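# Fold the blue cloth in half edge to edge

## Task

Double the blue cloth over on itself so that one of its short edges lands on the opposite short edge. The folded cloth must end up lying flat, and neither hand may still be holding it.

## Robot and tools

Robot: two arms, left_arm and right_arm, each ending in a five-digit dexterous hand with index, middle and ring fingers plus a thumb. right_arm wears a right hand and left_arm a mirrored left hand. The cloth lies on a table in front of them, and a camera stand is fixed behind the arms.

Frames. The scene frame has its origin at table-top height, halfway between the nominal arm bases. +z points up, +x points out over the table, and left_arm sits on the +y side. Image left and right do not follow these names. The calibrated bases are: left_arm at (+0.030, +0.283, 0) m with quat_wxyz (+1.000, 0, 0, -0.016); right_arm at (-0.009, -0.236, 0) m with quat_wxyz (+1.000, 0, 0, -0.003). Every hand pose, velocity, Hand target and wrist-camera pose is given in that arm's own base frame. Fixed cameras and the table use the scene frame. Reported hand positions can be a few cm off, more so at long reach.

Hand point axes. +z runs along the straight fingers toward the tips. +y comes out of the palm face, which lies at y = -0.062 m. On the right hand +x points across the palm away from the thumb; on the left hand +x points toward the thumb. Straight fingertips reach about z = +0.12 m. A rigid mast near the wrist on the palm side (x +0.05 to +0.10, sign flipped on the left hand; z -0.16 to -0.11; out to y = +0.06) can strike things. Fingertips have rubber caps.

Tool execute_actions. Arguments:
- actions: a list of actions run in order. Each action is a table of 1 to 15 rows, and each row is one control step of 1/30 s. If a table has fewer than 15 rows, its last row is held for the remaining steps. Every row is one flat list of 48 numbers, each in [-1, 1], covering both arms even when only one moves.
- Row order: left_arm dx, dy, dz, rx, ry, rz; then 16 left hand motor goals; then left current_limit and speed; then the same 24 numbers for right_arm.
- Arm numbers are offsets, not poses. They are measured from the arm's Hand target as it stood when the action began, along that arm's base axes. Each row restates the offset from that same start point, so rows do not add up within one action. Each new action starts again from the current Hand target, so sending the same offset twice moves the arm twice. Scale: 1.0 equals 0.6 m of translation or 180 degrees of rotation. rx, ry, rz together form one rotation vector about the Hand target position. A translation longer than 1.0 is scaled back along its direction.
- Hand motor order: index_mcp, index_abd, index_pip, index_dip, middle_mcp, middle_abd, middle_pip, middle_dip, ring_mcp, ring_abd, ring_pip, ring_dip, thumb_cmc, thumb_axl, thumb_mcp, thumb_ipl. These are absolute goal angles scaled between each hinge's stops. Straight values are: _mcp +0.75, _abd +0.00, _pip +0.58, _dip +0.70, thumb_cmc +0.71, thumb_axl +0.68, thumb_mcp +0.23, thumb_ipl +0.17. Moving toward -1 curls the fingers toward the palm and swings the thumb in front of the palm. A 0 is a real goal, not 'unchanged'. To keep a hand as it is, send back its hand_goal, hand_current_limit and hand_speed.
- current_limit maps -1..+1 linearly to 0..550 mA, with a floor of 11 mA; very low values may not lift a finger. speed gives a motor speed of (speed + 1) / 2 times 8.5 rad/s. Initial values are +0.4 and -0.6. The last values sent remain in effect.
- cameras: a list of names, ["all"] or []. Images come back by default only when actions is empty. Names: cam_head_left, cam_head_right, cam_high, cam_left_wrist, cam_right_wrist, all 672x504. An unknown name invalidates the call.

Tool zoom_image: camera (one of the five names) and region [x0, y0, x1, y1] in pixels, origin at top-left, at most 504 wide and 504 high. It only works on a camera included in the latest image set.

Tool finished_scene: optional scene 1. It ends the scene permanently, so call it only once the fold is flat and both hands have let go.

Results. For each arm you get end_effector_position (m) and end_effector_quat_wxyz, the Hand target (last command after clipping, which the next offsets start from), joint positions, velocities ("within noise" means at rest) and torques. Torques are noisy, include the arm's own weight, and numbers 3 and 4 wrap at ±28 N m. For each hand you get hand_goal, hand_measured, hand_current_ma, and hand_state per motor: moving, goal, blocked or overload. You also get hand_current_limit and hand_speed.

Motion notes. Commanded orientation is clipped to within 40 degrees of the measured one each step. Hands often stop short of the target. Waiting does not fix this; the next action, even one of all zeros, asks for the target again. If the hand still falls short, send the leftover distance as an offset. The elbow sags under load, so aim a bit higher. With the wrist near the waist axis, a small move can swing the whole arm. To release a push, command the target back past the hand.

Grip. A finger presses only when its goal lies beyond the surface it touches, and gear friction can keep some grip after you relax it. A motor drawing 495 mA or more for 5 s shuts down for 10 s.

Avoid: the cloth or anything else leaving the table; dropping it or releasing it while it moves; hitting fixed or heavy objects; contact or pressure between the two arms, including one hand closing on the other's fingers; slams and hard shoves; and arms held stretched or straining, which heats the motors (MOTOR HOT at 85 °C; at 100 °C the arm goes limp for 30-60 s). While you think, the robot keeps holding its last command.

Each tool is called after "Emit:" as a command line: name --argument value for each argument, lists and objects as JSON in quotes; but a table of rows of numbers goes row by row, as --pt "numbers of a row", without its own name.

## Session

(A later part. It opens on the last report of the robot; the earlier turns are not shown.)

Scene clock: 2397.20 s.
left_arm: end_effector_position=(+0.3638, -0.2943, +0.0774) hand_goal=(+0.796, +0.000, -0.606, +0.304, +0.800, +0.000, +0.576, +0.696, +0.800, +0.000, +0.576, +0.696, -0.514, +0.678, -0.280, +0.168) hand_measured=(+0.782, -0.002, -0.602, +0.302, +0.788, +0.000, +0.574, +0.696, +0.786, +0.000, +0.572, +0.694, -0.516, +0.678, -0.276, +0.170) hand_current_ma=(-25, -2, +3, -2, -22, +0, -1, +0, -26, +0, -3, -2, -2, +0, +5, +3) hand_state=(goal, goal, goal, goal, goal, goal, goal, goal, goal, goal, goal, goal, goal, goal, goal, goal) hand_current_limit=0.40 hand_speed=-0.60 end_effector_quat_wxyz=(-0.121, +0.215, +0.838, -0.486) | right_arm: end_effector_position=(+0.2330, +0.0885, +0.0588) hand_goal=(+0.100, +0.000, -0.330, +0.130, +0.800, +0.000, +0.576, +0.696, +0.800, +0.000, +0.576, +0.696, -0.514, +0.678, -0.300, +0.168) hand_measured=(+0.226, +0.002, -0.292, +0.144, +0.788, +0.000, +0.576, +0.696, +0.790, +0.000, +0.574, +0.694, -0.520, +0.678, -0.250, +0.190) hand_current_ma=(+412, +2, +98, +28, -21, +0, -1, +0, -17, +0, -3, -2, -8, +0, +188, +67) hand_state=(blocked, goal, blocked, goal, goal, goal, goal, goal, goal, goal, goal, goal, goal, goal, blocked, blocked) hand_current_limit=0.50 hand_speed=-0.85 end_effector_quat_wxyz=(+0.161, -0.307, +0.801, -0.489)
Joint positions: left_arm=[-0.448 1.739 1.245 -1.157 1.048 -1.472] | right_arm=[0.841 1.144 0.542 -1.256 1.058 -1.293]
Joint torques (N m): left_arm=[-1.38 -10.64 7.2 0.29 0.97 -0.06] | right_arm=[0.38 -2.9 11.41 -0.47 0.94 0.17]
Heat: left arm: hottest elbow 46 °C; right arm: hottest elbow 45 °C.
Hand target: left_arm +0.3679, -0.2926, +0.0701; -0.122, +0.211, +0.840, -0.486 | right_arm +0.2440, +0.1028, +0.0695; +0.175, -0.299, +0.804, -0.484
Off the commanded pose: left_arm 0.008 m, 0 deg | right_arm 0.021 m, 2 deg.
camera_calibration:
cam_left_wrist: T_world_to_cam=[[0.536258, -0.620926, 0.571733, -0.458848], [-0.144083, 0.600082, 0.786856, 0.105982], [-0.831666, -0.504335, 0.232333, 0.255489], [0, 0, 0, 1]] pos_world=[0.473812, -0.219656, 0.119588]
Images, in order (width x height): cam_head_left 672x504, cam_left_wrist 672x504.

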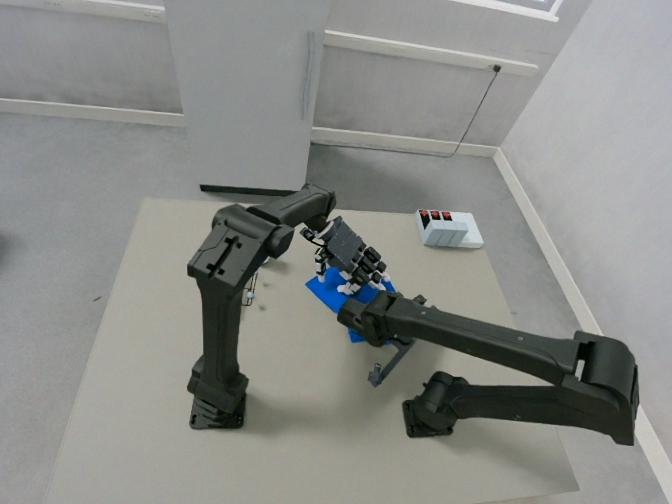

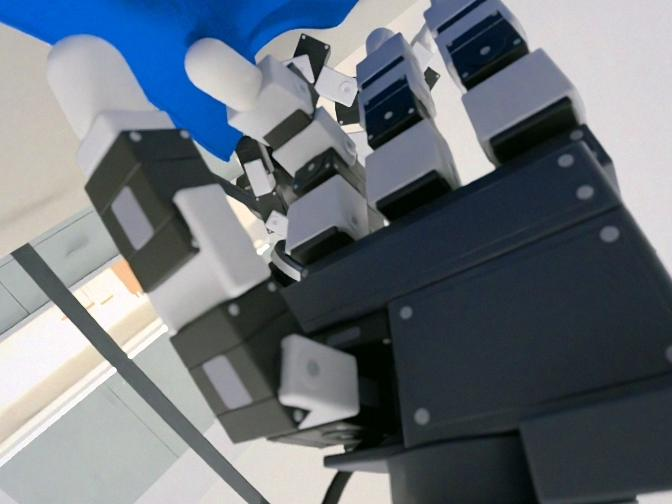

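Emit:
execute_actions --actions '[[[0,-0.0167,-0.0333,0,0,0,0.795,0,-0.606,0.304,0.8,0,0.576,0.696,0.8,0,0.576,0.696,-0.514,0.678,-0.281,0.168,0.4,-0.6,0,0,0,0,0,0,0.1,0,-0.33,0.13,0.8,0,0.576,0.696,0.8,0,0.576,0.696,-0.514,0.678,-0.3,0.168,0.5,-0.85]],[[0,0,-0.05,0,0,0,0.795,0,-0.606,0.304,0.8,0,0.576,0.696,0.8,0,0.576,0.696,-0.514,0.678,-0.281,0.168,0.4,-0.6,0,0,0,0,0,0,0.1,0,-0.33,0.13,0.8,0,0.576,0.696,0.8,0,0.576,0.696,-0.514,0.678,-0.3,0.168,0.5,-0.85]],[[0,0,-0.0167,0,0,0,0.66,0,-0.55,0.268,0.8,0,0.576,0.696,0.8,0,0.576,0.696,-0.514,0.678,-0.281,0.168,0.5,-0.85,0,0,0,0,0,0,0.1,0,-0.33,0.13,0.8,0,0.576,0.696,0.8,0,0.576,0.696,-0.514,0.678,-0.3,0.168,0.5,-0.85]],[[0,0,0,0,0,0,0.541,0,-0.482,0.232,0.8,0,0.576,0.696,0.8,0,0.576,0.696,-0.514,0.678,-0.281,0.168,0.5,-0.85,0,0,0,0,0,0,0.1,0,-0.33,0.13,0.8,0,0.576,0.696,0.8,0,0.576,0.696,-0.514,0.678,-0.3,0.168,0.5,-0.85]],[[0,0,0,0,0,0,0.41,0,-0.42,0.195,0.8,0,0.576,0.696,0.8,0,0.576,0.696,-0.514,0.678,-0.281,0.168,0.5,-0.85,0,0,0,0,0,0,0.1,0,-0.33,0.13,0.8,0,0.576,0.696,0.8,0,0.576,0.696,-0.514,0.678,-0.3,0.168,0.5,-0.85]]]' --cameras '["cam_head_left","cam_left_wrist"]'

Emit:
zoom_image --camera "cam_head_left" --region '[290, 230, 410, 330]'

Emit:
zoom_image --camera "cam_left_wrist" --region '[0, 0, 330, 220]'

Scene clock: 2428.60 s.
left_arm: end_effector_position=(+0.3670, -0.3099, +0.0402) hand_goal=(+0.410, +0.000, -0.420, +0.196, +0.800, +0.000, +0.576, +0.696, +0.800, +0.000, +0.576, +0.696, -0.514, +0.678, -0.280, +0.168) hand_measured=(+0.498, +0.000, -0.446, +0.182, +0.788, +0.000, +0.574, +0.696, +0.784, +0.000, +0.572, +0.694, -0.512, +0.680, -0.272, +0.172) hand_current_ma=(+296, +0, -51, -24, -22, +0, -1, +0, -26, +0, -3, -2, +2, +2, +17, +7) hand_state=(blocked, goal, blocked, goal, goal, goal, goal, goal, goal, goal, goal, goal, goal, goal, goal, goal) hand_current_limit=0.50 hand_speed=-0.85 end_effector_quat_wxyz=(-0.115, +0.210, +0.833, -0.499) | right_arm: end_effector_position=(+0.2350, +0.0904, +0.0602) hand_goal=(+0.100, +0.000, -0.330, +0.130, +0.800, +0.000, +0.576, +0.696, +0.800, +0.000, +0.576, +0.696, -0.514, +0.678, -0.300, +0.168) hand_measured=(+0.226, +0.002, -0.292, +0.144, +0.788, +0.000, +0.576, +0.696, +0.790, +0.000, +0.574, +0.694, -0.520, +0.678, -0.250, +0.190) hand_current_ma=(+413, +2, +98, +28, -21, +0, -1, +0, -17, +0, -3, -2, -8, +0, +188, +67) hand_state=(blocked, goal, blocked, goal, goal, goal, goal, goal, goal, goal, goal, goal, goal, goal, blocked, blocked) hand_current_limit=0.50 hand_speed=-0.85 end_effector_quat_wxyz=(+0.164, -0.303, +0.802, -0.488)
Joint positions: left_arm=[-0.465 1.796 1.205 -0.994 1.076 -1.534] | right_arm=[0.841 1.144 0.547 -1.256 1.059 -1.286]
Joint torques (N m): left_arm=[-1.55 -8.82 5.59 0.84 -0.07 0.25] | right_arm=[0.32 -2.9 11.11 -0.32 0.91 0.1]
Heat: left arm: hottest elbow 45 °C; right arm: hottest elbow 46 °C.
Hand target: left_arm +0.3678, -0.3025, +0.0100; -0.122, +0.211, +0.840, -0.486 | right_arm +0.2440, +0.1027, +0.0694; +0.175, -0.299, +0.804, -0.484
Off the commanded pose: left_arm 0.031 m, 2 deg | right_arm 0.018 m, 1 deg.
camera_calibration:
cam_left_wrist: T_world_to_cam=[[0.546227, -0.595904, 0.588672, -0.445521], [-0.152556, 0.62025, 0.769426, 0.155163], [-0.823628, -0.510086, 0.247889, 0.25363], [0, 0, 0, 1]] pos_world=[0.475923, -0.232354, 0.0800074]
Images, in order (width x height): cam_head_left 672x504, cam_left_wrist 672x504.

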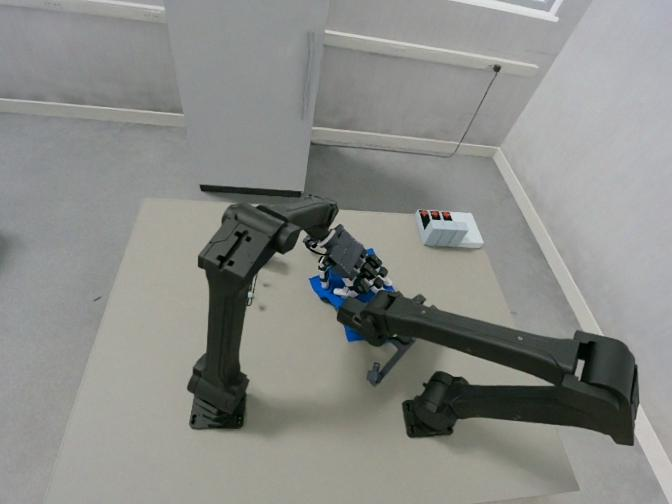

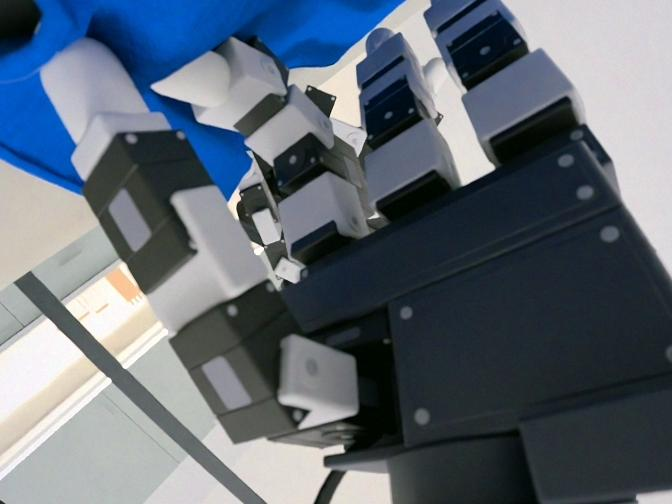

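Scaled by 4.200.

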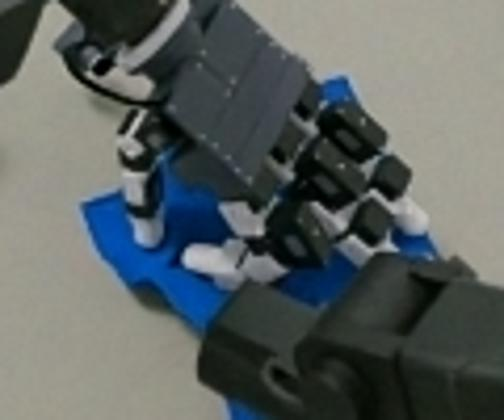

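Scaled by 1.527.

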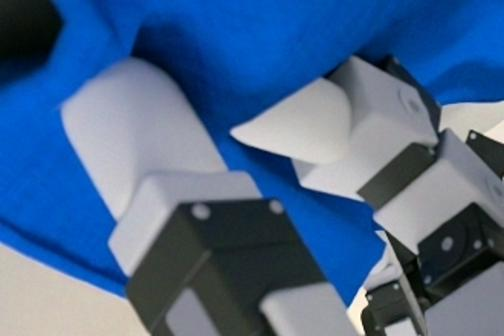

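Emit:
execute_actions --actions '[[[0,0,0,0,0,0,0.288,0,-0.358,0.159,0.8,0,0.576,0.696,0.8,0,0.576,0.696,-0.514,0.678,-0.281,0.168,0.5,-0.85,0,0,0,0,0,0,0.1,0,-0.33,0.13,0.8,0,0.576,0.696,0.8,0,0.576,0.696,-0.514,0.678,-0.3,0.168,0.5,-0.85]],[[0,0,0,0,0,0,0.1,0,-0.33,0.13,0.8,0,0.576,0.696,0.8,0,0.576,0.696,-0.514,0.678,-0.3,0.168,0.6,-0.85,0,0,0,0,0,0,0.1,0,-0.33,0.13,0.8,0,0.576,0.696,0.8,0,0.576,0.696,-0.514,0.678,-0.3,0.168,0.5,-0.85]],[[0,0,0.0,0,0,0,0.1,0,-0.33,0.13,0.8,0,0.576,0.696,0.8,0,0.576,0.696,-0.514,0.678,-0.3,0.168,0.6,-0.85,0,0,0,0,0,0,0.1,0,-0.33,0.13,0.8,0,0.576,0.696,0.8,0,0.576,0.696,-0.514,0.678,-0.3,0.168,0.5,-0.85]]]' --cameras '["cam_head_left","cam_left_wrist"]'

Emit:
zoom_image --camera "cam_head_left" --region '[290, 230, 410, 330]'

Emit:
zoom_image --camera "cam_left_wrist" --region '[0, 0, 330, 220]'

Scene clock: 2443.37 s.
left_arm: end_effector_position=(+0.3657, -0.3106, +0.0396) hand_goal=(+0.100, +0.000, -0.330, +0.130, +0.800, +0.000, +0.576, +0.696, +0.800, +0.000, +0.576, +0.696, -0.514, +0.678, -0.300, +0.168) hand_measured=(+0.326, +0.002, -0.336, +0.120, +0.788, +0.000, +0.574, +0.696, +0.784, +0.000, +0.572, +0.694, -0.514, +0.678, -0.278, +0.172) hand_current_ma=(+440, +1, -8, -16, -22, +0, -1, +0, -26, +0, -3, -2, +0, +0, +58, +7) hand_state=(blocked, goal, goal, goal, goal, goal, goal, goal, goal, goal, goal, goal, goal, goal, blocked, goal) hand_current_limit=0.60 hand_speed=-0.85 end_effector_quat_wxyz=(-0.116, +0.210, +0.833, -0.499) | right_arm: end_effector_position=(+0.2366, +0.0919, +0.0613) hand_goal=(+0.100, +0.000, -0.330, +0.130, +0.800, +0.000, +0.576, +0.696, +0.800, +0.000, +0.576, +0.696, -0.514, +0.678, -0.300, +0.168) hand_measured=(+0.226, +0.004, -0.292, +0.144, +0.788, +0.000, +0.576, +0.696, +0.790, +0.000, +0.574, +0.694, -0.520, +0.678, -0.250, +0.190) hand_current_ma=(+413, +4, +98, +28, -21, +0, -1, +0, -17, +0, -3, -2, -7, +0, +188, +67) hand_state=(blocked, goal, blocked, goal, goal, goal, goal, goal, goal, goal, goal, goal, goal, goal, blocked, blocked) hand_current_limit=0.50 hand_speed=-0.85 end_effector_quat_wxyz=(+0.168, -0.299, +0.804, -0.486)
Joint positions: left_arm=[-0.467 1.797 1.204 -0.994 1.076 -1.536] | right_arm=[0.841 1.145 0.55 -1.256 1.059 -1.276]
Joint torques (N m): left_arm=[-1.32 -8.88 5.68 0.84 -0.09 0.27] | right_arm=[0.44 -3.14 10.77 -0.4 0.91 0]
Heat: left arm: hottest elbow 43 °C; right arm: hottest elbow 46 °C.
Hand target: left_arm +0.3679, -0.3025, +0.0100; -0.122, +0.211, +0.840, -0.485 | right_arm +0.2439, +0.1027, +0.0694; +0.175, -0.299, +0.804, -0.484
Off the commanded pose: left_arm 0.031 m, 2 deg | right_arm 0.015 m, 1 deg.
camera_calibration:
cam_left_wrist: T_world_to_cam=[[0.546576, -0.597777, 0.586445, -0.445585], [-0.149293, 0.61953, 0.770645, 0.154353], [-0.823994, -0.508769, 0.249376, 0.252833], [0, 0, 0, 1]] pos_world=[0.474923, -0.233353, 0.0793086]
Images, in order (width x height): cam_head_left 672x504, cam_left_wrist 672x504.

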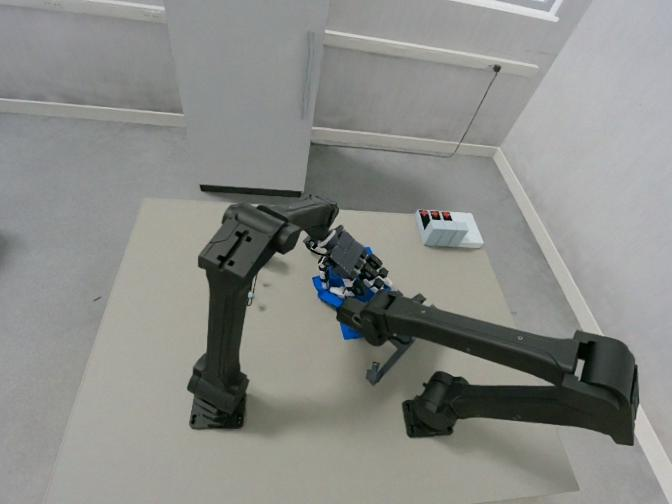

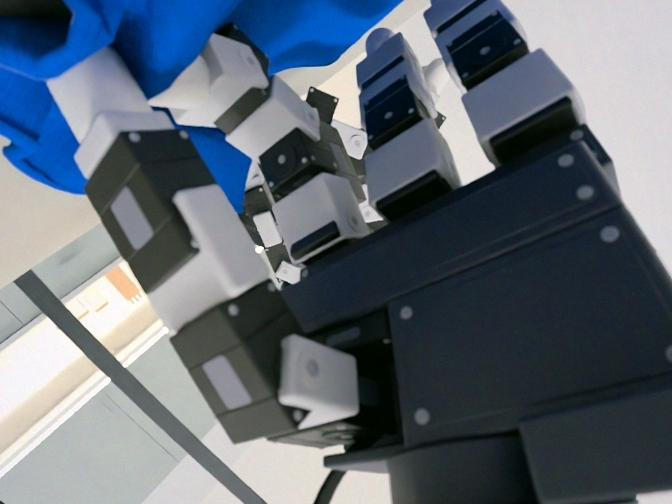

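Scaled by 4.200.

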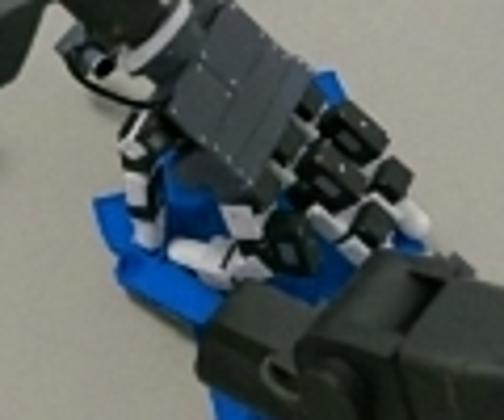

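Scaled by 1.527.

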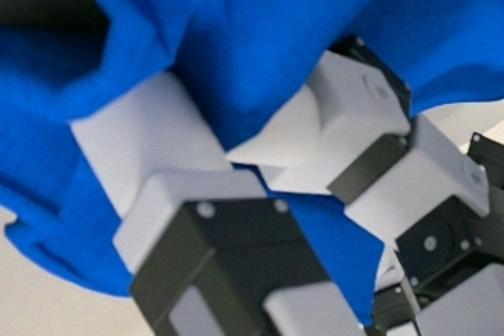

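Emit:
execute_actions --actions '[[[0,0,0.07,0,0,0,0.1,0,-0.33,0.13,0.8,0,0.576,0.696,0.8,0,0.576,0.696,-0.514,0.678,-0.3,0.168,0.6,-0.85,0,0,0.01,0,0,0,0.1,0,-0.33,0.13,0.8,0,0.576,0.696,0.8,0,0.576,0.696,-0.514,0.678,-0.3,0.168,0.5,-0.85]],[[0,0,0.07,0,0,0,0.1,0,-0.33,0.13,0.8,0,0.576,0.696,0.8,0,0.576,0.696,-0.514,0.678,-0.3,0.168,0.6,-0.85,0,0,0.03,0,0,0,0.1,0,-0.33,0.13,0.8,0,0.576,0.696,0.8,0,0.576,0.696,-0.514,0.678,-0.3,0.168,0.5,-0.85]],[[0,0,0.05,0,0,0,0.1,0,-0.33,0.13,0.8,0,0.576,0.696,0.8,0,0.576,0.696,-0.514,0.678,-0.3,0.168,0.6,-0.85,0,0,0.03,0,0,0,0.1,0,-0.33,0.13,0.8,0,0.576,0.696,0.8,0,0.576,0.696,-0.514,0.678,-0.3,0.168,0.5,-0.85]]]' --cameras '["cam_head_left","cam_high"]'

Emit:
zoom_image --camera "cam_head_left" --region '[290, 220, 440, 345]'

Emit:
zoom_image --camera "cam_high" --region '[270, 120, 470, 290]'

Scene clock: 2459.93 s.
left_arm: end_effector_position=(+0.3513, -0.2993, +0.1064) hand_goal=(+0.100, +0.000, -0.330, +0.130, +0.800, +0.000, +0.576, +0.696, +0.800, +0.000, +0.576, +0.696, -0.514, +0.678, -0.300, +0.168) hand_measured=(+0.272, -0.002, -0.302, +0.136, +0.788, +0.000, +0.574, +0.696, +0.784, +0.000, +0.572, +0.694, -0.518, +0.678, -0.268, +0.184) hand_current_ma=(+440, -1, +56, +8, -22, +0, -1, +0, -26, +0, -3, -2, -3, -1, +95, +37) hand_state=(blocked, goal, blocked, goal, goal, goal, goal, goal, goal, goal, goal, goal, goal, goal, blocked, goal) hand_current_limit=0.60 hand_speed=-0.85 end_effector_quat_wxyz=(-0.147, +0.196, +0.841, -0.482) | right_arm: end_effector_position=(+0.2373, +0.0926, +0.0977) hand_goal=(+0.100, +0.000, -0.330, +0.130, +0.800, +0.000, +0.576, +0.696, +0.800, +0.000, +0.576, +0.696, -0.514, +0.678, -0.300, +0.168) hand_measured=(+0.226, +0.004, -0.292, +0.144, +0.788, +0.000, +0.576, +0.696, +0.790, +0.000, +0.574, +0.694, -0.520, +0.678, -0.250, +0.190) hand_current_ma=(+412, +4, +98, +28, -21, +0, -1, +0, -17, +0, -3, -2, -7, +0, +188, +67) hand_state=(blocked, goal, blocked, goal, goal, goal, goal, goal, goal, goal, goal, goal, goal, goal, blocked, blocked) hand_current_limit=0.50 hand_speed=-0.85 end_effector_quat_wxyz=(+0.163, -0.301, +0.802, -0.489)
Joint positions: left_arm=[-0.467 1.713 1.287 -1.246 1.054 -1.521] | right_arm=[0.842 1.088 0.621 -1.397 1.06 -1.276]
Joint torques (N m): left_arm=[-1.38 -12.86 10.5 -0.24 0.71 0.06] | right_arm=[0.32 -4.37 11.71 -0.72 0.87 -0.02]
Heat: left arm: hottest elbow 42 °C; right arm: hottest elbow 43 °C.
Hand target: left_arm +0.3678, -0.3025, +0.1241; -0.122, +0.211, +0.840, -0.485 | right_arm +0.2439, +0.1027, +0.1115; +0.175, -0.299, +0.804, -0.484
Off the commanded pose: left_arm 0.025 m, 3 deg | right_arm 0.018 m, 2 deg.
Images, in order (width x height): cam_head_left 672x504, cam_high 672x504.

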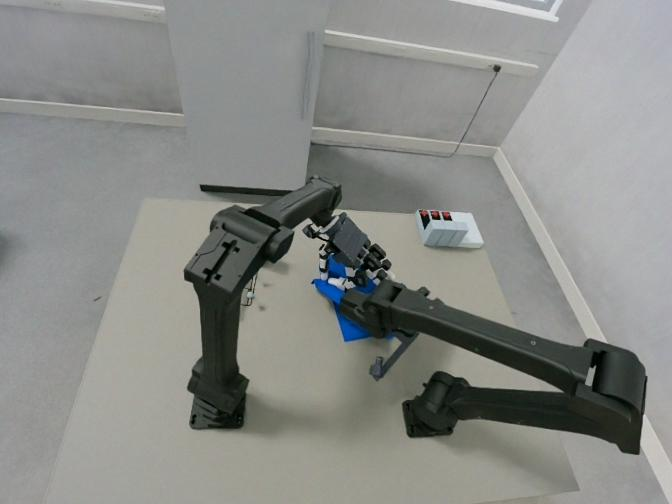

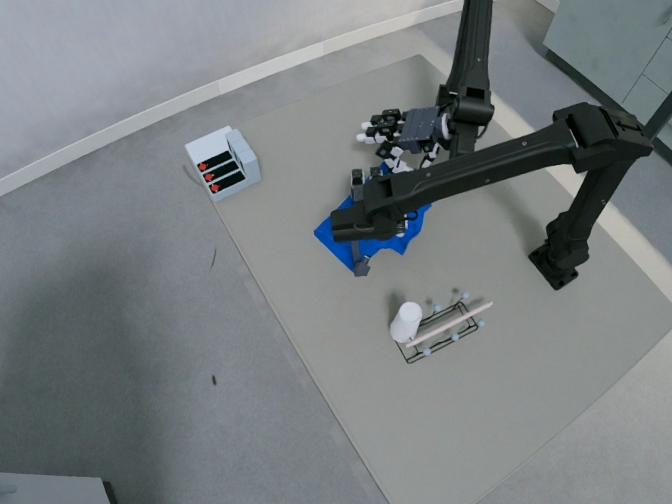

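Scaled by 3.360.

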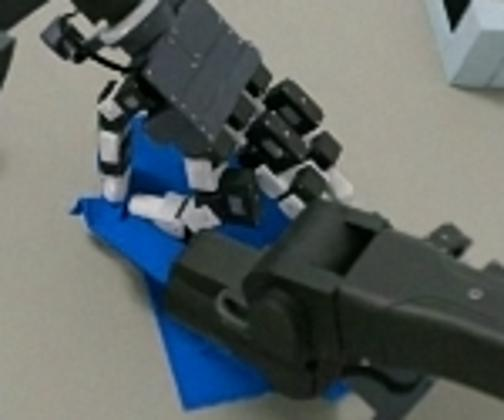

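Scaled by 2.520.

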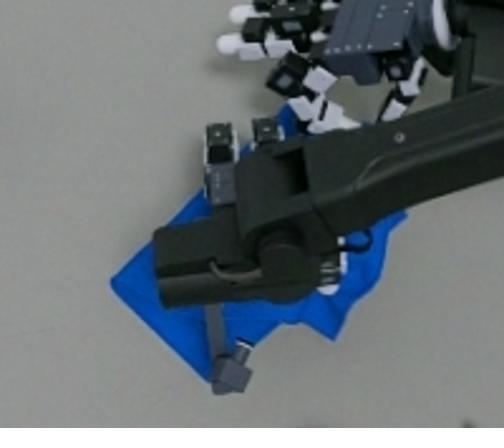

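Emit:
execute_actions --actions '[[[0.0415,-0.0544,0.0254,0,0,0,0.1,0,-0.33,0.13,0.8,0,0.576,0.696,0.8,0,0.576,0.696,-0.514,0.678,-0.3,0.168,0.6,-0.85,0.0162,-0.018,0.0222,0,0,-0.0056,0.1,0,-0.33,0.13,0.8,0,0.576,0.696,0.8,0,0.576,0.696,-0.514,0.678,-0.3,0.168,0.5,-0.85]],[[0.0415,-0.0544,0.0254,0,0,0,0.1,0,-0.33,0.13,0.8,0,0.576,0.696,0.8,0,0.576,0.696,-0.514,0.678,-0.3,0.168,0.6,-0.85,0.0162,-0.018,0.0222,0,0,-0.0056,0.1,0,-0.33,0.13,0.8,0,0.576,0.696,0.8,0,0.576,0.696,-0.514,0.678,-0.3,0.168,0.5,-0.85]],[[0.0415,-0.0544,0.0254,0,0,0,0.1,0,-0.33,0.13,0.8,0,0.576,0.696,0.8,0,0.576,0.696,-0.514,0.678,-0.3,0.168,0.6,-0.85,0.0162,-0.018,0.0222,0,0,-0.0056,0.1,0,-0.33,0.13,0.8,0,0.576,0.696,0.8,0,0.576,0.696,-0.514,0.678,-0.3,0.168,0.5,-0.85]],[[0.0415,-0.0544,0.0254,0,0,0,0.1,0,-0.33,0.13,0.8,0,0.576,0.696,0.8,0,0.576,0.696,-0.514,0.678,-0.3,0.168,0.6,-0.85,0.0162,-0.018,0.0222,0,0,-0.0056,0.1,0,-0.33,0.13,0.8,0,0.576,0.696,0.8,0,0.576,0.696,-0.514,0.678,-0.3,0.168,0.5,-0.85]]]' --cameras '["cam_head_left","cam_head_right","cam_high"]'

Emit:
zoom_image --camera "cam_head_left" --region '[300, 210, 450, 345]'

Emit:
zoom_image --camera "cam_high" --region '[270, 120, 470, 290]'

Scene clock: 2499.87 s.
left_arm: end_effector_position=(+0.4492, -0.4277, +0.1806) hand_goal=(+0.100, +0.000, -0.330, +0.130, +0.800, +0.000, +0.576, +0.696, +0.800, +0.000, +0.576, +0.696, -0.514, +0.678, -0.300, +0.168) hand_measured=(+0.270, +0.008, -0.300, +0.138, +0.788, +0.000, +0.574, +0.696, +0.784, +0.000, +0.572, +0.694, -0.518, +0.678, -0.266, +0.184) hand_current_ma=(+440, +9, +65, +11, -22, +0, -1, +0, -26, +0, -3, -2, -3, -1, +102, +41) hand_state=(blocked, goal, blocked, goal, goal, goal, goal, goal, goal, goal, goal, goal, goal, goal, blocked, goal) hand_current_limit=0.60 hand_speed=-0.85 end_effector_quat_wxyz=(-0.139, +0.200, +0.841, -0.484) | right_arm: end_effector_position=(+0.2767, +0.0558, +0.1502) hand_goal=(+0.100, +0.000, -0.330, +0.130, +0.800, +0.000, +0.576, +0.696, +0.800, +0.000, +0.576, +0.696, -0.514, +0.678, -0.300, +0.168) hand_measured=(+0.226, +0.006, -0.292, +0.144, +0.788, +0.000, +0.576, +0.696, +0.790, +0.000, +0.574, +0.694, -0.516, +0.678, -0.250, +0.190) hand_current_ma=(+412, +7, +98, +28, -21, +0, -1, +0, -17, +0, -3, -2, -3, +0, +190, +68) hand_state=(blocked, goal, blocked, goal, goal, goal, goal, goal, goal, goal, goal, goal, goal, goal, blocked, blocked) hand_current_limit=0.50 hand_speed=-0.85 end_effector_quat_wxyz=(+0.152, -0.268, +0.812, -0.495)
Joint positions: left_arm=[-0.58 1.998 1.907 -1.364 1.051 -1.751] | right_arm=[0.618 0.987 0.712 -1.299 1.09 -1.589]
Joint torques (N m): left_arm=[-1.38 -14.97 12.71 0.35 0.67 0.06] | right_arm=[-0.73 -4.37 12.7 0.28 0.65 -0.38]
Heat: left arm: hottest elbow 43 °C; right arm: hottest elbow 45 °C.
Hand target: left_arm +0.4674, -0.4331, +0.1852; -0.122, +0.211, +0.840, -0.486 | right_arm +0.2828, +0.0595, +0.1646; +0.158, -0.271, +0.814, -0.490
Off the commanded pose: left_arm 0.020 m, 2 deg | right_arm 0.016 m, 1 deg.
Images, in order (width x height): cam_head_left 672x504, cam_head_right 672x504, cam_high 672x504.

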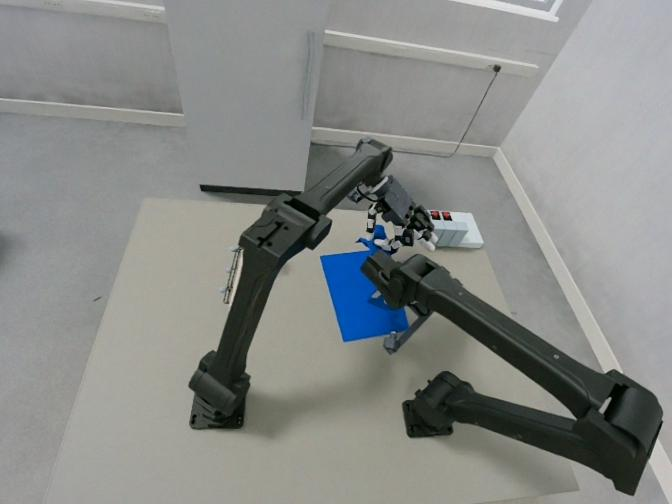

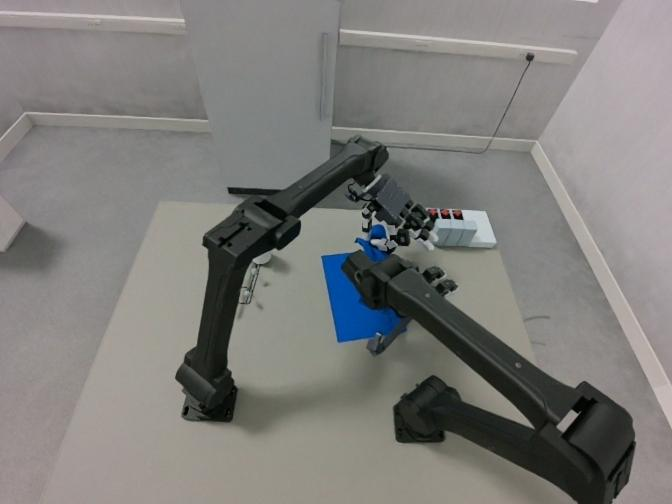

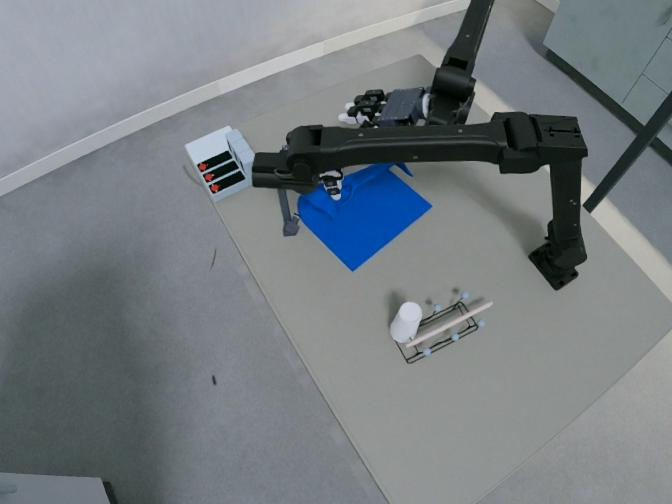

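Scaled by 3.360.

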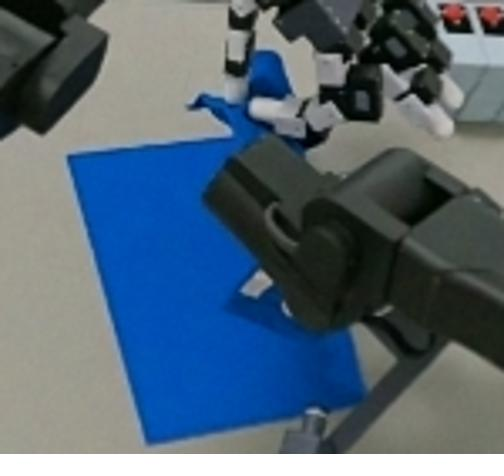

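Scaled by 2.520.

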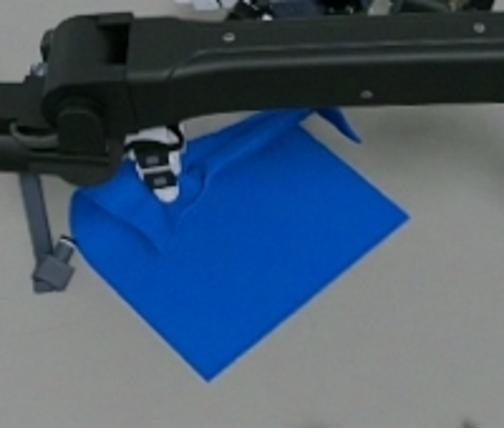

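Emit:
execute_actions --actions '[[[0.0109,-0.033,0.0033,0,0,0,0.1,0,-0.33,0.13,0.8,0,0.576,0.696,0.8,0,0.576,0.696,-0.514,0.678,-0.3,0.168,0.6,-0.85,0.0058,-0.0394,0.0111,0,0,-0.0148,0.1,0,-0.33,0.13,0.8,0,0.576,0.696,0.8,0,0.576,0.696,-0.514,0.678,-0.3,0.168,0.5,-0.85]],[[0.0109,-0.033,0.0033,0,0,0,0.1,0,-0.33,0.13,0.8,0,0.576,0.696,0.8,0,0.576,0.696,-0.514,0.678,-0.3,0.168,0.6,-0.85,0.0058,-0.0394,0.0111,0,0,-0.0148,0.1,0,-0.33,0.13,0.8,0,0.576,0.696,0.8,0,0.576,0.696,-0.514,0.678,-0.3,0.168,0.5,-0.85]],[[0.0109,-0.033,0.0033,0,0,0,0.1,0,-0.33,0.13,0.8,0,0.576,0.696,0.8,0,0.576,0.696,-0.514,0.678,-0.3,0.168,0.6,-0.85,0.0058,-0.0394,0.0111,0,0,-0.0148,0.1,0,-0.33,0.13,0.8,0,0.576,0.696,0.8,0,0.576,0.696,-0.514,0.678,-0.3,0.168,0.5,-0.85]]]' --cameras '["cam_head_left","cam_head_right","cam_high"]'

Emit:
zoom_image --camera "cam_head_left" --region '[300, 200, 480, 350]'

Emit:
zoom_image --camera "cam_head_right" --region '[300, 200, 480, 350]'

Emit:
zoom_image --camera "cam_high" --region '[270, 120, 470, 290]'

Scene clock: 2534.70 s.
left_arm: end_effector_position=(+0.4681, -0.4891, +0.1894) hand_goal=(+0.100, +0.000, -0.330, +0.130, +0.800, +0.000, +0.576, +0.696, +0.800, +0.000, +0.576, +0.696, -0.514, +0.678, -0.300, +0.168) hand_measured=(+0.270, +0.010, -0.298, +0.138, +0.788, +0.000, +0.574, +0.696, +0.784, +0.000, +0.572, +0.694, -0.518, +0.678, -0.266, +0.184) hand_current_ma=(+440, +12, +67, +11, -22, +0, -1, +0, -26, +0, -3, -2, -3, -1, +102, +42) hand_state=(blocked, goal, blocked, goal, goal, goal, goal, goal, goal, goal, goal, goal, goal, goal, blocked, goal) hand_current_limit=0.60 hand_speed=-0.85 end_effector_quat_wxyz=(-0.140, +0.202, +0.840, -0.483) | right_arm: end_effector_position=(+0.2887, -0.0113, +0.1691) hand_goal=(+0.100, +0.000, -0.330, +0.130, +0.800, +0.000, +0.576, +0.696, +0.800, +0.000, +0.576, +0.696, -0.514, +0.678, -0.300, +0.168) hand_measured=(+0.226, +0.008, -0.292, +0.144, +0.788, +0.000, +0.576, +0.696, +0.790, +0.000, +0.574, +0.694, -0.516, +0.678, -0.250, +0.190) hand_current_ma=(+413, +9, +98, +28, -21, +0, -1, +0, -17, +0, -3, -2, -3, +0, +191, +68) hand_state=(blocked, goal, blocked, goal, goal, goal, goal, goal, goal, goal, goal, goal, goal, goal, blocked, blocked) hand_current_limit=0.50 hand_speed=-0.85 end_effector_quat_wxyz=(+0.118, -0.209, +0.832, -0.501)
Joint positions: left_arm=[-0.64 2.141 2.16 -1.379 1.042 -1.862] | right_arm=[0.351 0.9 0.712 -1.152 1.067 -1.848]
Joint torques (N m): left_arm=[-1.2 -16.67 13.03 0.59 0.58 0.1] | right_arm=[-1.14 -3.84 13.14 0.57 0.73 -0.41]
Heat: left arm: hottest elbow 50 °C; right arm: hottest elbow 44 °C.
Hand target: left_arm +0.4869, -0.4926, +0.1910; -0.122, +0.211, +0.840, -0.485 | right_arm +0.2932, -0.0114, +0.1847; +0.123, -0.213, +0.831, -0.499
Off the commanded pose: left_arm 0.019 m, 2 deg | right_arm 0.016 m, 1 deg.
Images, in order (width x height): cam_head_left 672x504, cam_head_right 672x504, cam_high 672x504.

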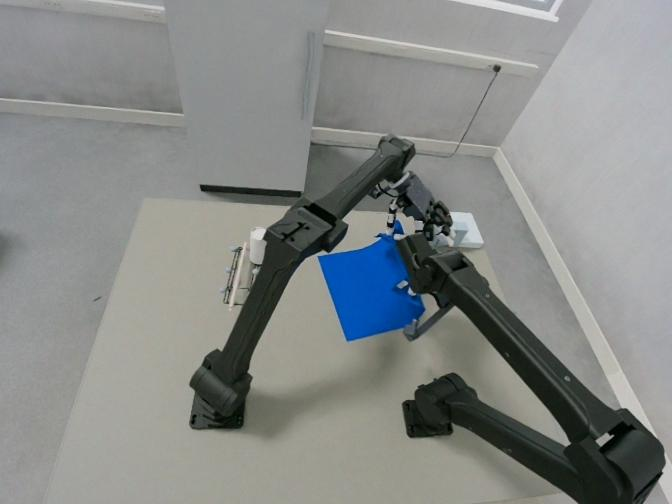

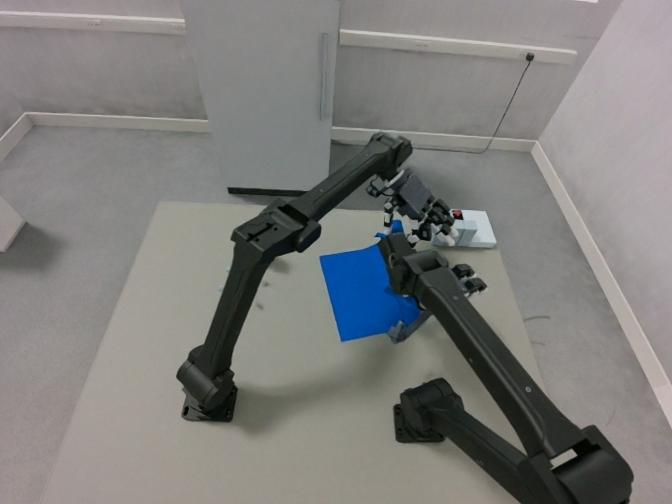

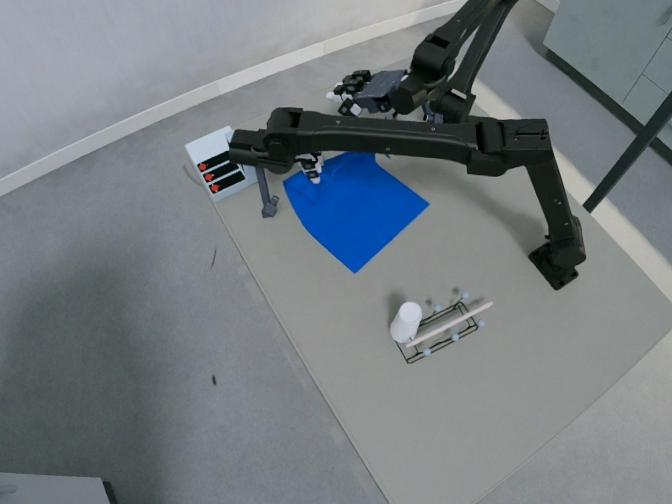

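Scaled by 2.800.

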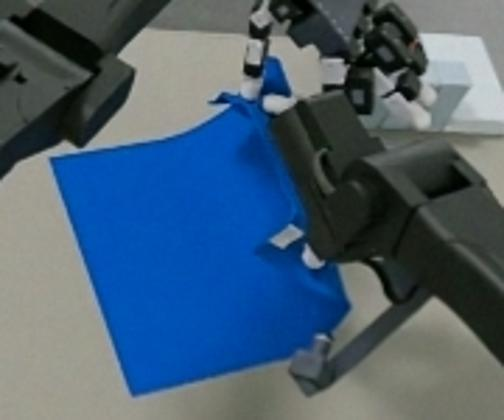

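Scaled by 2.800.

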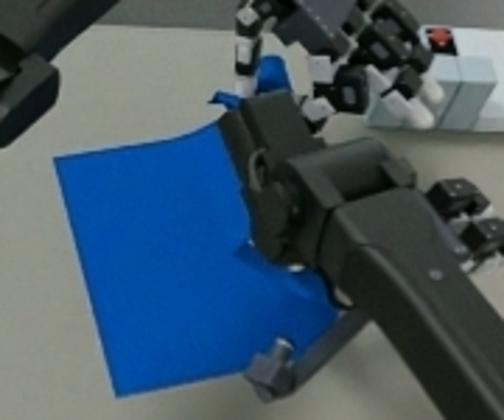

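Scaled by 2.520.

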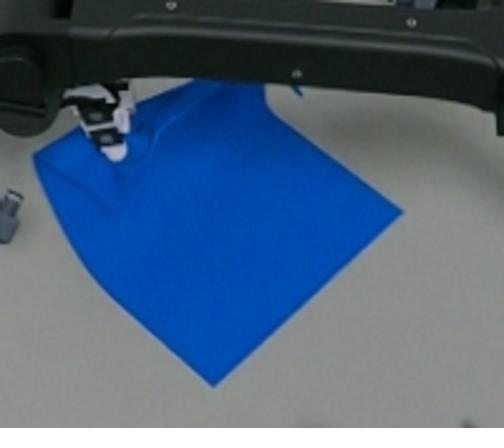

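Emit:
execute_actions --actions '[[[-0.0076,0.0369,-0.0183,0,0,0,0.1,0,-0.33,0.13,0.8,0,0.576,0.696,0.8,0,0.576,0.696,-0.514,0.678,-0.3,0.168,0.6,-0.85,-0.0048,0.0227,-0.015,0,0,0.0083,0.1,0,-0.33,0.13,0.8,0,0.576,0.696,0.8,0,0.576,0.696,-0.514,0.678,-0.3,0.168,0.5,-0.85]],[[-0.0076,0.0369,-0.0183,0,0,0,0.1,0,-0.33,0.13,0.8,0,0.576,0.696,0.8,0,0.576,0.696,-0.514,0.678,-0.3,0.168,0.6,-0.85,-0.0048,0.0227,-0.015,0,0,0.0083,0.1,0,-0.33,0.13,0.8,0,0.576,0.696,0.8,0,0.576,0.696,-0.514,0.678,-0.3,0.168,0.5,-0.85]],[[-0.0056,0.0505,-0.0333,0,0,0,0.1,0,-0.33,0.13,0.8,0,0.576,0.696,0.8,0,0.576,0.696,-0.514,0.678,-0.3,0.168,0.6,-0.85,-0.0099,0.048,-0.0333,0,0,0.0139,0.1,0,-0.33,0.13,0.8,0,0.576,0.696,0.8,0,0.576,0.696,-0.514,0.678,-0.3,0.168,0.5,-0.85]],[[-0.0056,0.0505,-0.0333,0,0,0,0.1,0,-0.33,0.13,0.8,0,0.576,0.696,0.8,0,0.576,0.696,-0.514,0.678,-0.3,0.168,0.6,-0.85,-0.0099,0.048,-0.0333,0,0,0.0139,0.1,0,-0.33,0.13,0.8,0,0.576,0.696,0.8,0,0.576,0.696,-0.514,0.678,-0.3,0.168,0.5,-0.85]]]' --cameras '["cam_head_left","cam_head_right","cam_high"]'

Emit:
zoom_image --camera "cam_head_left" --region '[300, 210, 450, 345]'

Emit:
zoom_image --camera "cam_high" --region '[270, 120, 470, 290]'

Scene clock: 2600.90 s.
left_arm: end_effector_position=(+0.4566, -0.3891, +0.1143) hand_goal=(+0.100, +0.000, -0.330, +0.130, +0.800, +0.000, +0.576, +0.696, +0.800, +0.000, +0.576, +0.696, -0.514, +0.678, -0.300, +0.168) hand_measured=(+0.270, +0.012, -0.298, +0.138, +0.788, +0.000, +0.574, +0.696, +0.784, +0.000, +0.572, +0.694, -0.518, +0.678, -0.266, +0.184) hand_current_ma=(+440, +14, +67, +11, -22, +0, -1, +0, -26, +0, -3, -2, -3, -1, +103, +42) hand_state=(blocked, goal, blocked, goal, goal, goal, goal, goal, goal, goal, goal, goal, goal, goal, blocked, goal) hand_current_limit=0.60 hand_speed=-0.85 end_effector_quat_wxyz=(-0.156, +0.186, +0.844, -0.477) | right_arm: end_effector_position=(+0.2807, +0.0735, +0.1291) hand_goal=(+0.100, +0.000, -0.330, +0.130, +0.800, +0.000, +0.576, +0.696, +0.800, +0.000, +0.576, +0.696, -0.514, +0.678, -0.300, +0.168) hand_measured=(+0.226, +0.008, -0.292, +0.144, +0.788, +0.000, +0.576, +0.696, +0.790, +0.000, +0.574, +0.694, -0.516, +0.678, -0.250, +0.190) hand_current_ma=(+412, +9, +98, +28, -21, +0, -1, +0, -17, +0, -3, -2, -2, +0, +191, +68) hand_state=(blocked, goal, blocked, goal, goal, goal, goal, goal, goal, goal, goal, goal, goal, goal, blocked, blocked) hand_current_limit=0.50 hand_speed=-0.85 end_effector_quat_wxyz=(+0.170, -0.256, +0.818, -0.486)
Joint positions: left_arm=[-0.521 2.038 1.794 -1.348 1.052 -1.645] | right_arm=[0.663 1.041 0.686 -1.261 1.081 -1.488]
Joint torques (N m): left_arm=[-1.08 -18.49 8.51 0.87 0.8 0.34] | right_arm=[0.32 -3.43 9.37 -0.43 0.8 -0.09]
Heat: left arm: hottest elbow 51 °C; right arm: hottest elbow 45 °C.
Hand target: left_arm +0.4713, -0.3877, +0.1292; -0.122, +0.211, +0.840, -0.486 | right_arm +0.2756, +0.0735, +0.1267; +0.158, -0.271, +0.814, -0.490
Off the commanded pose: left_arm 0.021 m, 5 deg | right_arm 0.006 m, 2 deg.
Images, in order (width x height): cam_head_left 672x504, cam_head_right 672x504, cam_high 672x504.

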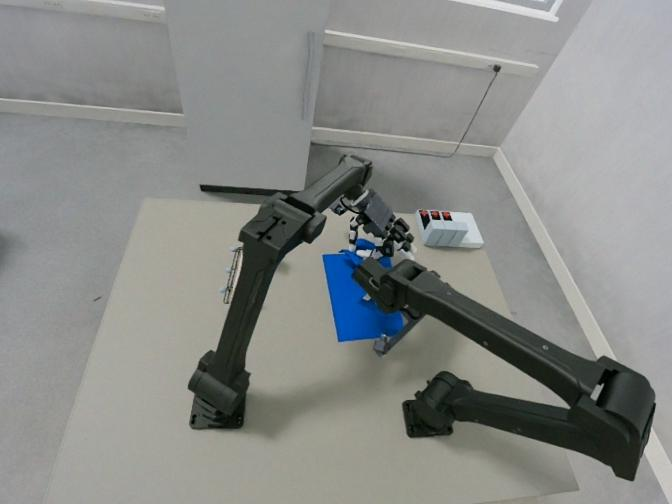

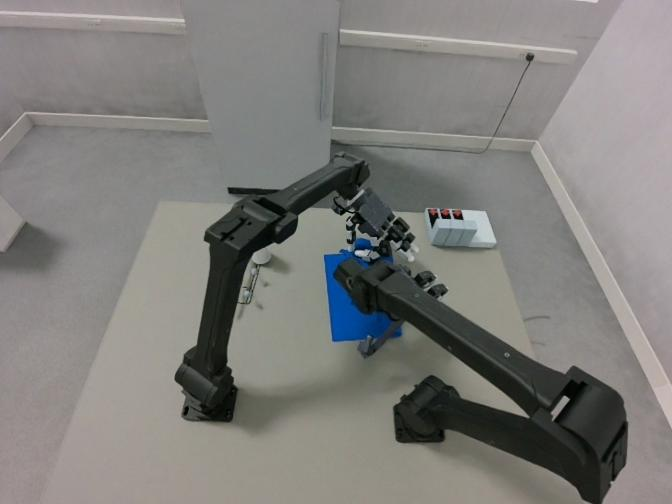

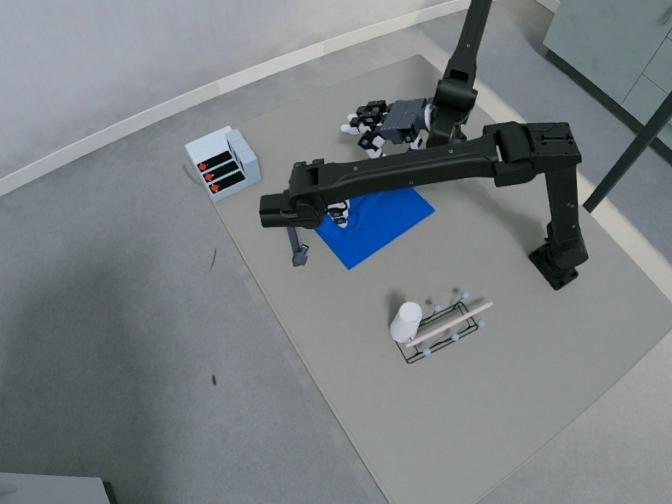

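Scaled by 3.360.

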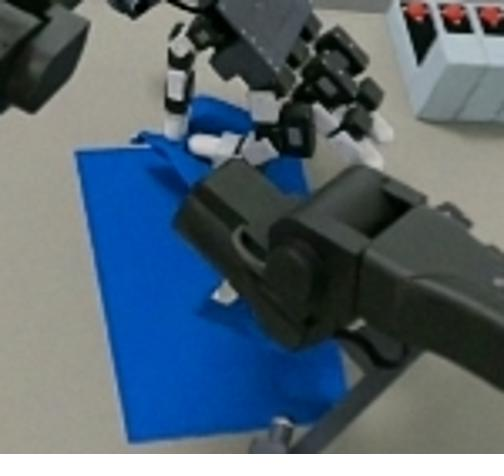

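Scaled by 2.520.

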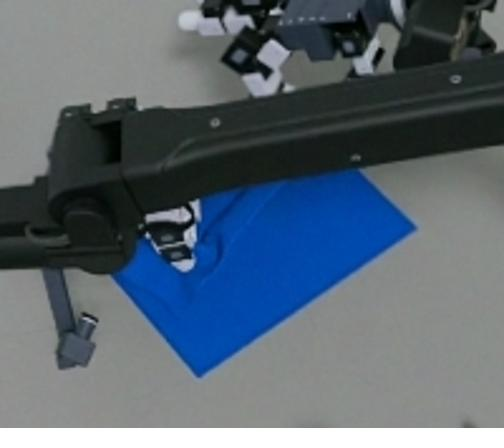

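Emit:
execute_actions --actions '[[[-0.0041,0.0232,-0.0167,0,0,0,0.1,0,-0.33,0.13,0.8,0,0.576,0.696,0.8,0,0.576,0.696,-0.514,0.678,-0.3,0.168,0.6,-0.85,-0.0067,0.0282,-0.0306,0,0,0.0074,0.1,0,-0.33,0.13,0.8,0,0.576,0.696,0.8,0,0.576,0.696,-0.514,0.678,-0.3,0.168,0.5,-0.85]],[[-0.0041,0.0232,-0.0167,0,0,0,0.1,0,-0.33,0.13,0.8,0,0.576,0.696,0.8,0,0.576,0.696,-0.514,0.678,-0.3,0.168,0.6,-0.85,-0.0067,0.0282,-0.0306,0,0,0.0074,0.1,0,-0.33,0.13,0.8,0,0.576,0.696,0.8,0,0.576,0.696,-0.514,0.678,-0.3,0.168,0.5,-0.85]],[[-0.0041,0.0232,-0.0167,0,0,0,0.1,0,-0.33,0.13,0.8,0,0.576,0.696,0.8,0,0.576,0.696,-0.514,0.678,-0.3,0.168,0.6,-0.85,-0.0067,0.0282,-0.0306,0,0,0.0074,0.1,0,-0.33,0.13,0.8,0,0.576,0.696,0.8,0,0.576,0.696,-0.514,0.678,-0.3,0.168,0.5,-0.85]]]' --cameras '["cam_head_left","cam_head_right","cam_high"]'

Emit:
zoom_image --camera "cam_head_left" --region '[300, 210, 450, 345]'

Emit:
zoom_image --camera "cam_head_right" --region '[290, 210, 440, 345]'

Emit:
zoom_image --camera "cam_high" --region '[270, 120, 470, 290]'

Scene clock: 2638.07 s.
left_arm: end_effector_position=(+0.4478, -0.3488, +0.0842) hand_goal=(+0.100, +0.000, -0.330, +0.130, +0.800, +0.000, +0.576, +0.696, +0.800, +0.000, +0.576, +0.696, -0.514, +0.678, -0.300, +0.168) hand_measured=(+0.270, +0.012, -0.298, +0.138, +0.788, +0.000, +0.574, +0.696, +0.784, +0.000, +0.572, +0.694, -0.518, +0.678, -0.266, +0.184) hand_current_ma=(+440, +14, +67, +11, -22, +0, -1, +0, -26, +0, -3, -2, -3, -1, +103, +42) hand_state=(blocked, goal, blocked, goal, goal, goal, goal, goal, goal, goal, goal, goal, goal, goal, blocked, goal) hand_current_limit=0.60 hand_speed=-0.85 end_effector_quat_wxyz=(-0.156, +0.189, +0.843, -0.479) | right_arm: end_effector_position=(+0.2692, +0.1233, +0.0769) hand_goal=(+0.100, +0.000, -0.330, +0.130, +0.800, +0.000, +0.576, +0.696, +0.800, +0.000, +0.576, +0.696, -0.514, +0.678, -0.300, +0.168) hand_measured=(+0.226, +0.008, -0.292, +0.144, +0.788, +0.000, +0.576, +0.696, +0.790, +0.000, +0.574, +0.694, -0.516, +0.678, -0.250, +0.190) hand_current_ma=(+412, +9, +98, +28, -21, +0, -1, +0, -17, +0, -3, -2, -2, +0, +191, +68) hand_state=(blocked, goal, blocked, goal, goal, goal, goal, goal, goal, goal, goal, goal, goal, goal, blocked, blocked) hand_current_limit=0.50 hand_speed=-0.85 end_effector_quat_wxyz=(+0.184, -0.285, +0.807, -0.483)
Joint positions: left_arm=[-0.469 2.01 1.664 -1.342 1.052 -1.532] | right_arm=[0.836 1.229 0.66 -1.248 1.07 -1.268]
Joint torques (N m): left_arm=[-0.79 -17.79 8.24 0.59 0.74 0.32] | right_arm=[0.62 -4.78 7.53 -0.13 0.58 -0.09]
Heat: left arm: hottest elbow 49 °C; right arm: hottest elbow 44 °C.
Hand target: left_arm +0.4638, -0.3459, +0.0990; -0.122, +0.211, +0.840, -0.485 | right_arm +0.2636, +0.1241, +0.0716; +0.175, -0.299, +0.804, -0.484
Off the commanded pose: left_arm 0.022 m, 5 deg | right_arm 0.008 m, 2 deg.
Images, in order (width x height): cam_head_left 672x504, cam_head_right 672x504, cam_high 672x504.

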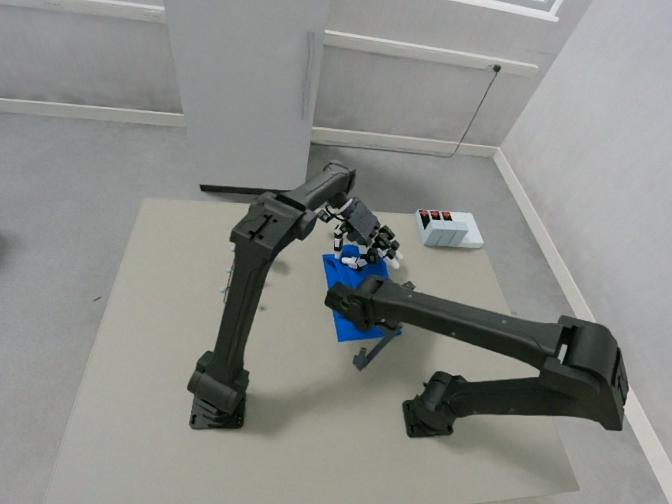

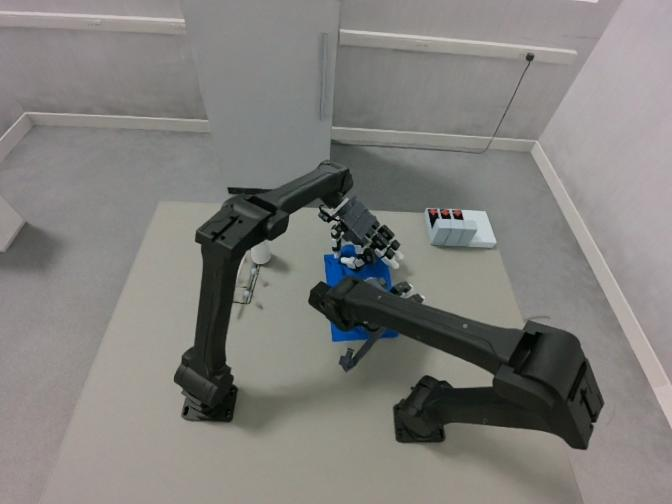

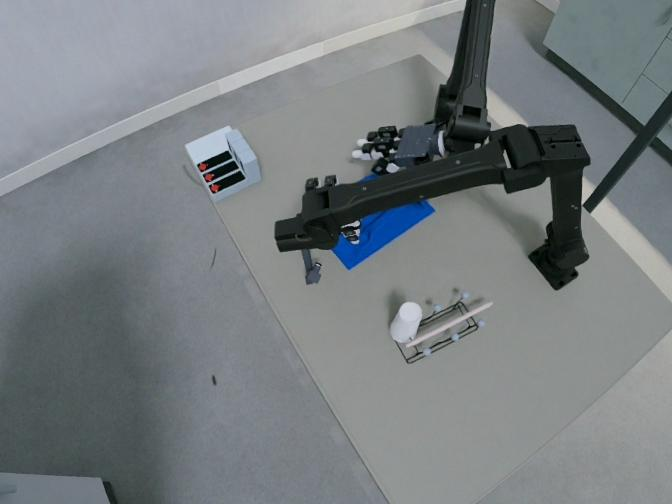

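Scaled by 3.360.

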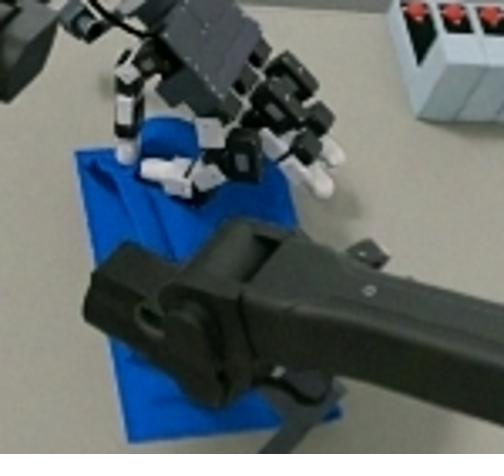

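Scaled by 3.360.

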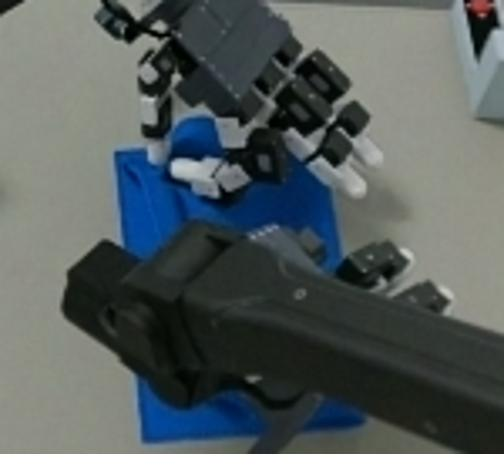

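Scaled by 2.520.

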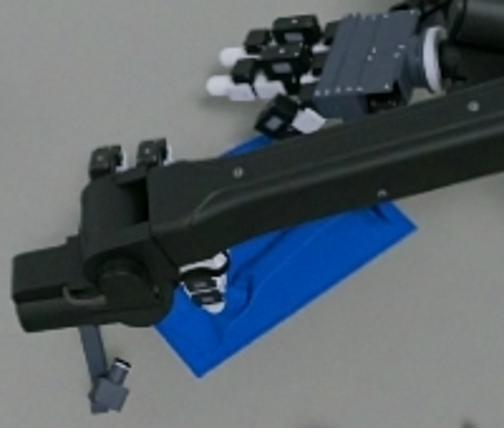

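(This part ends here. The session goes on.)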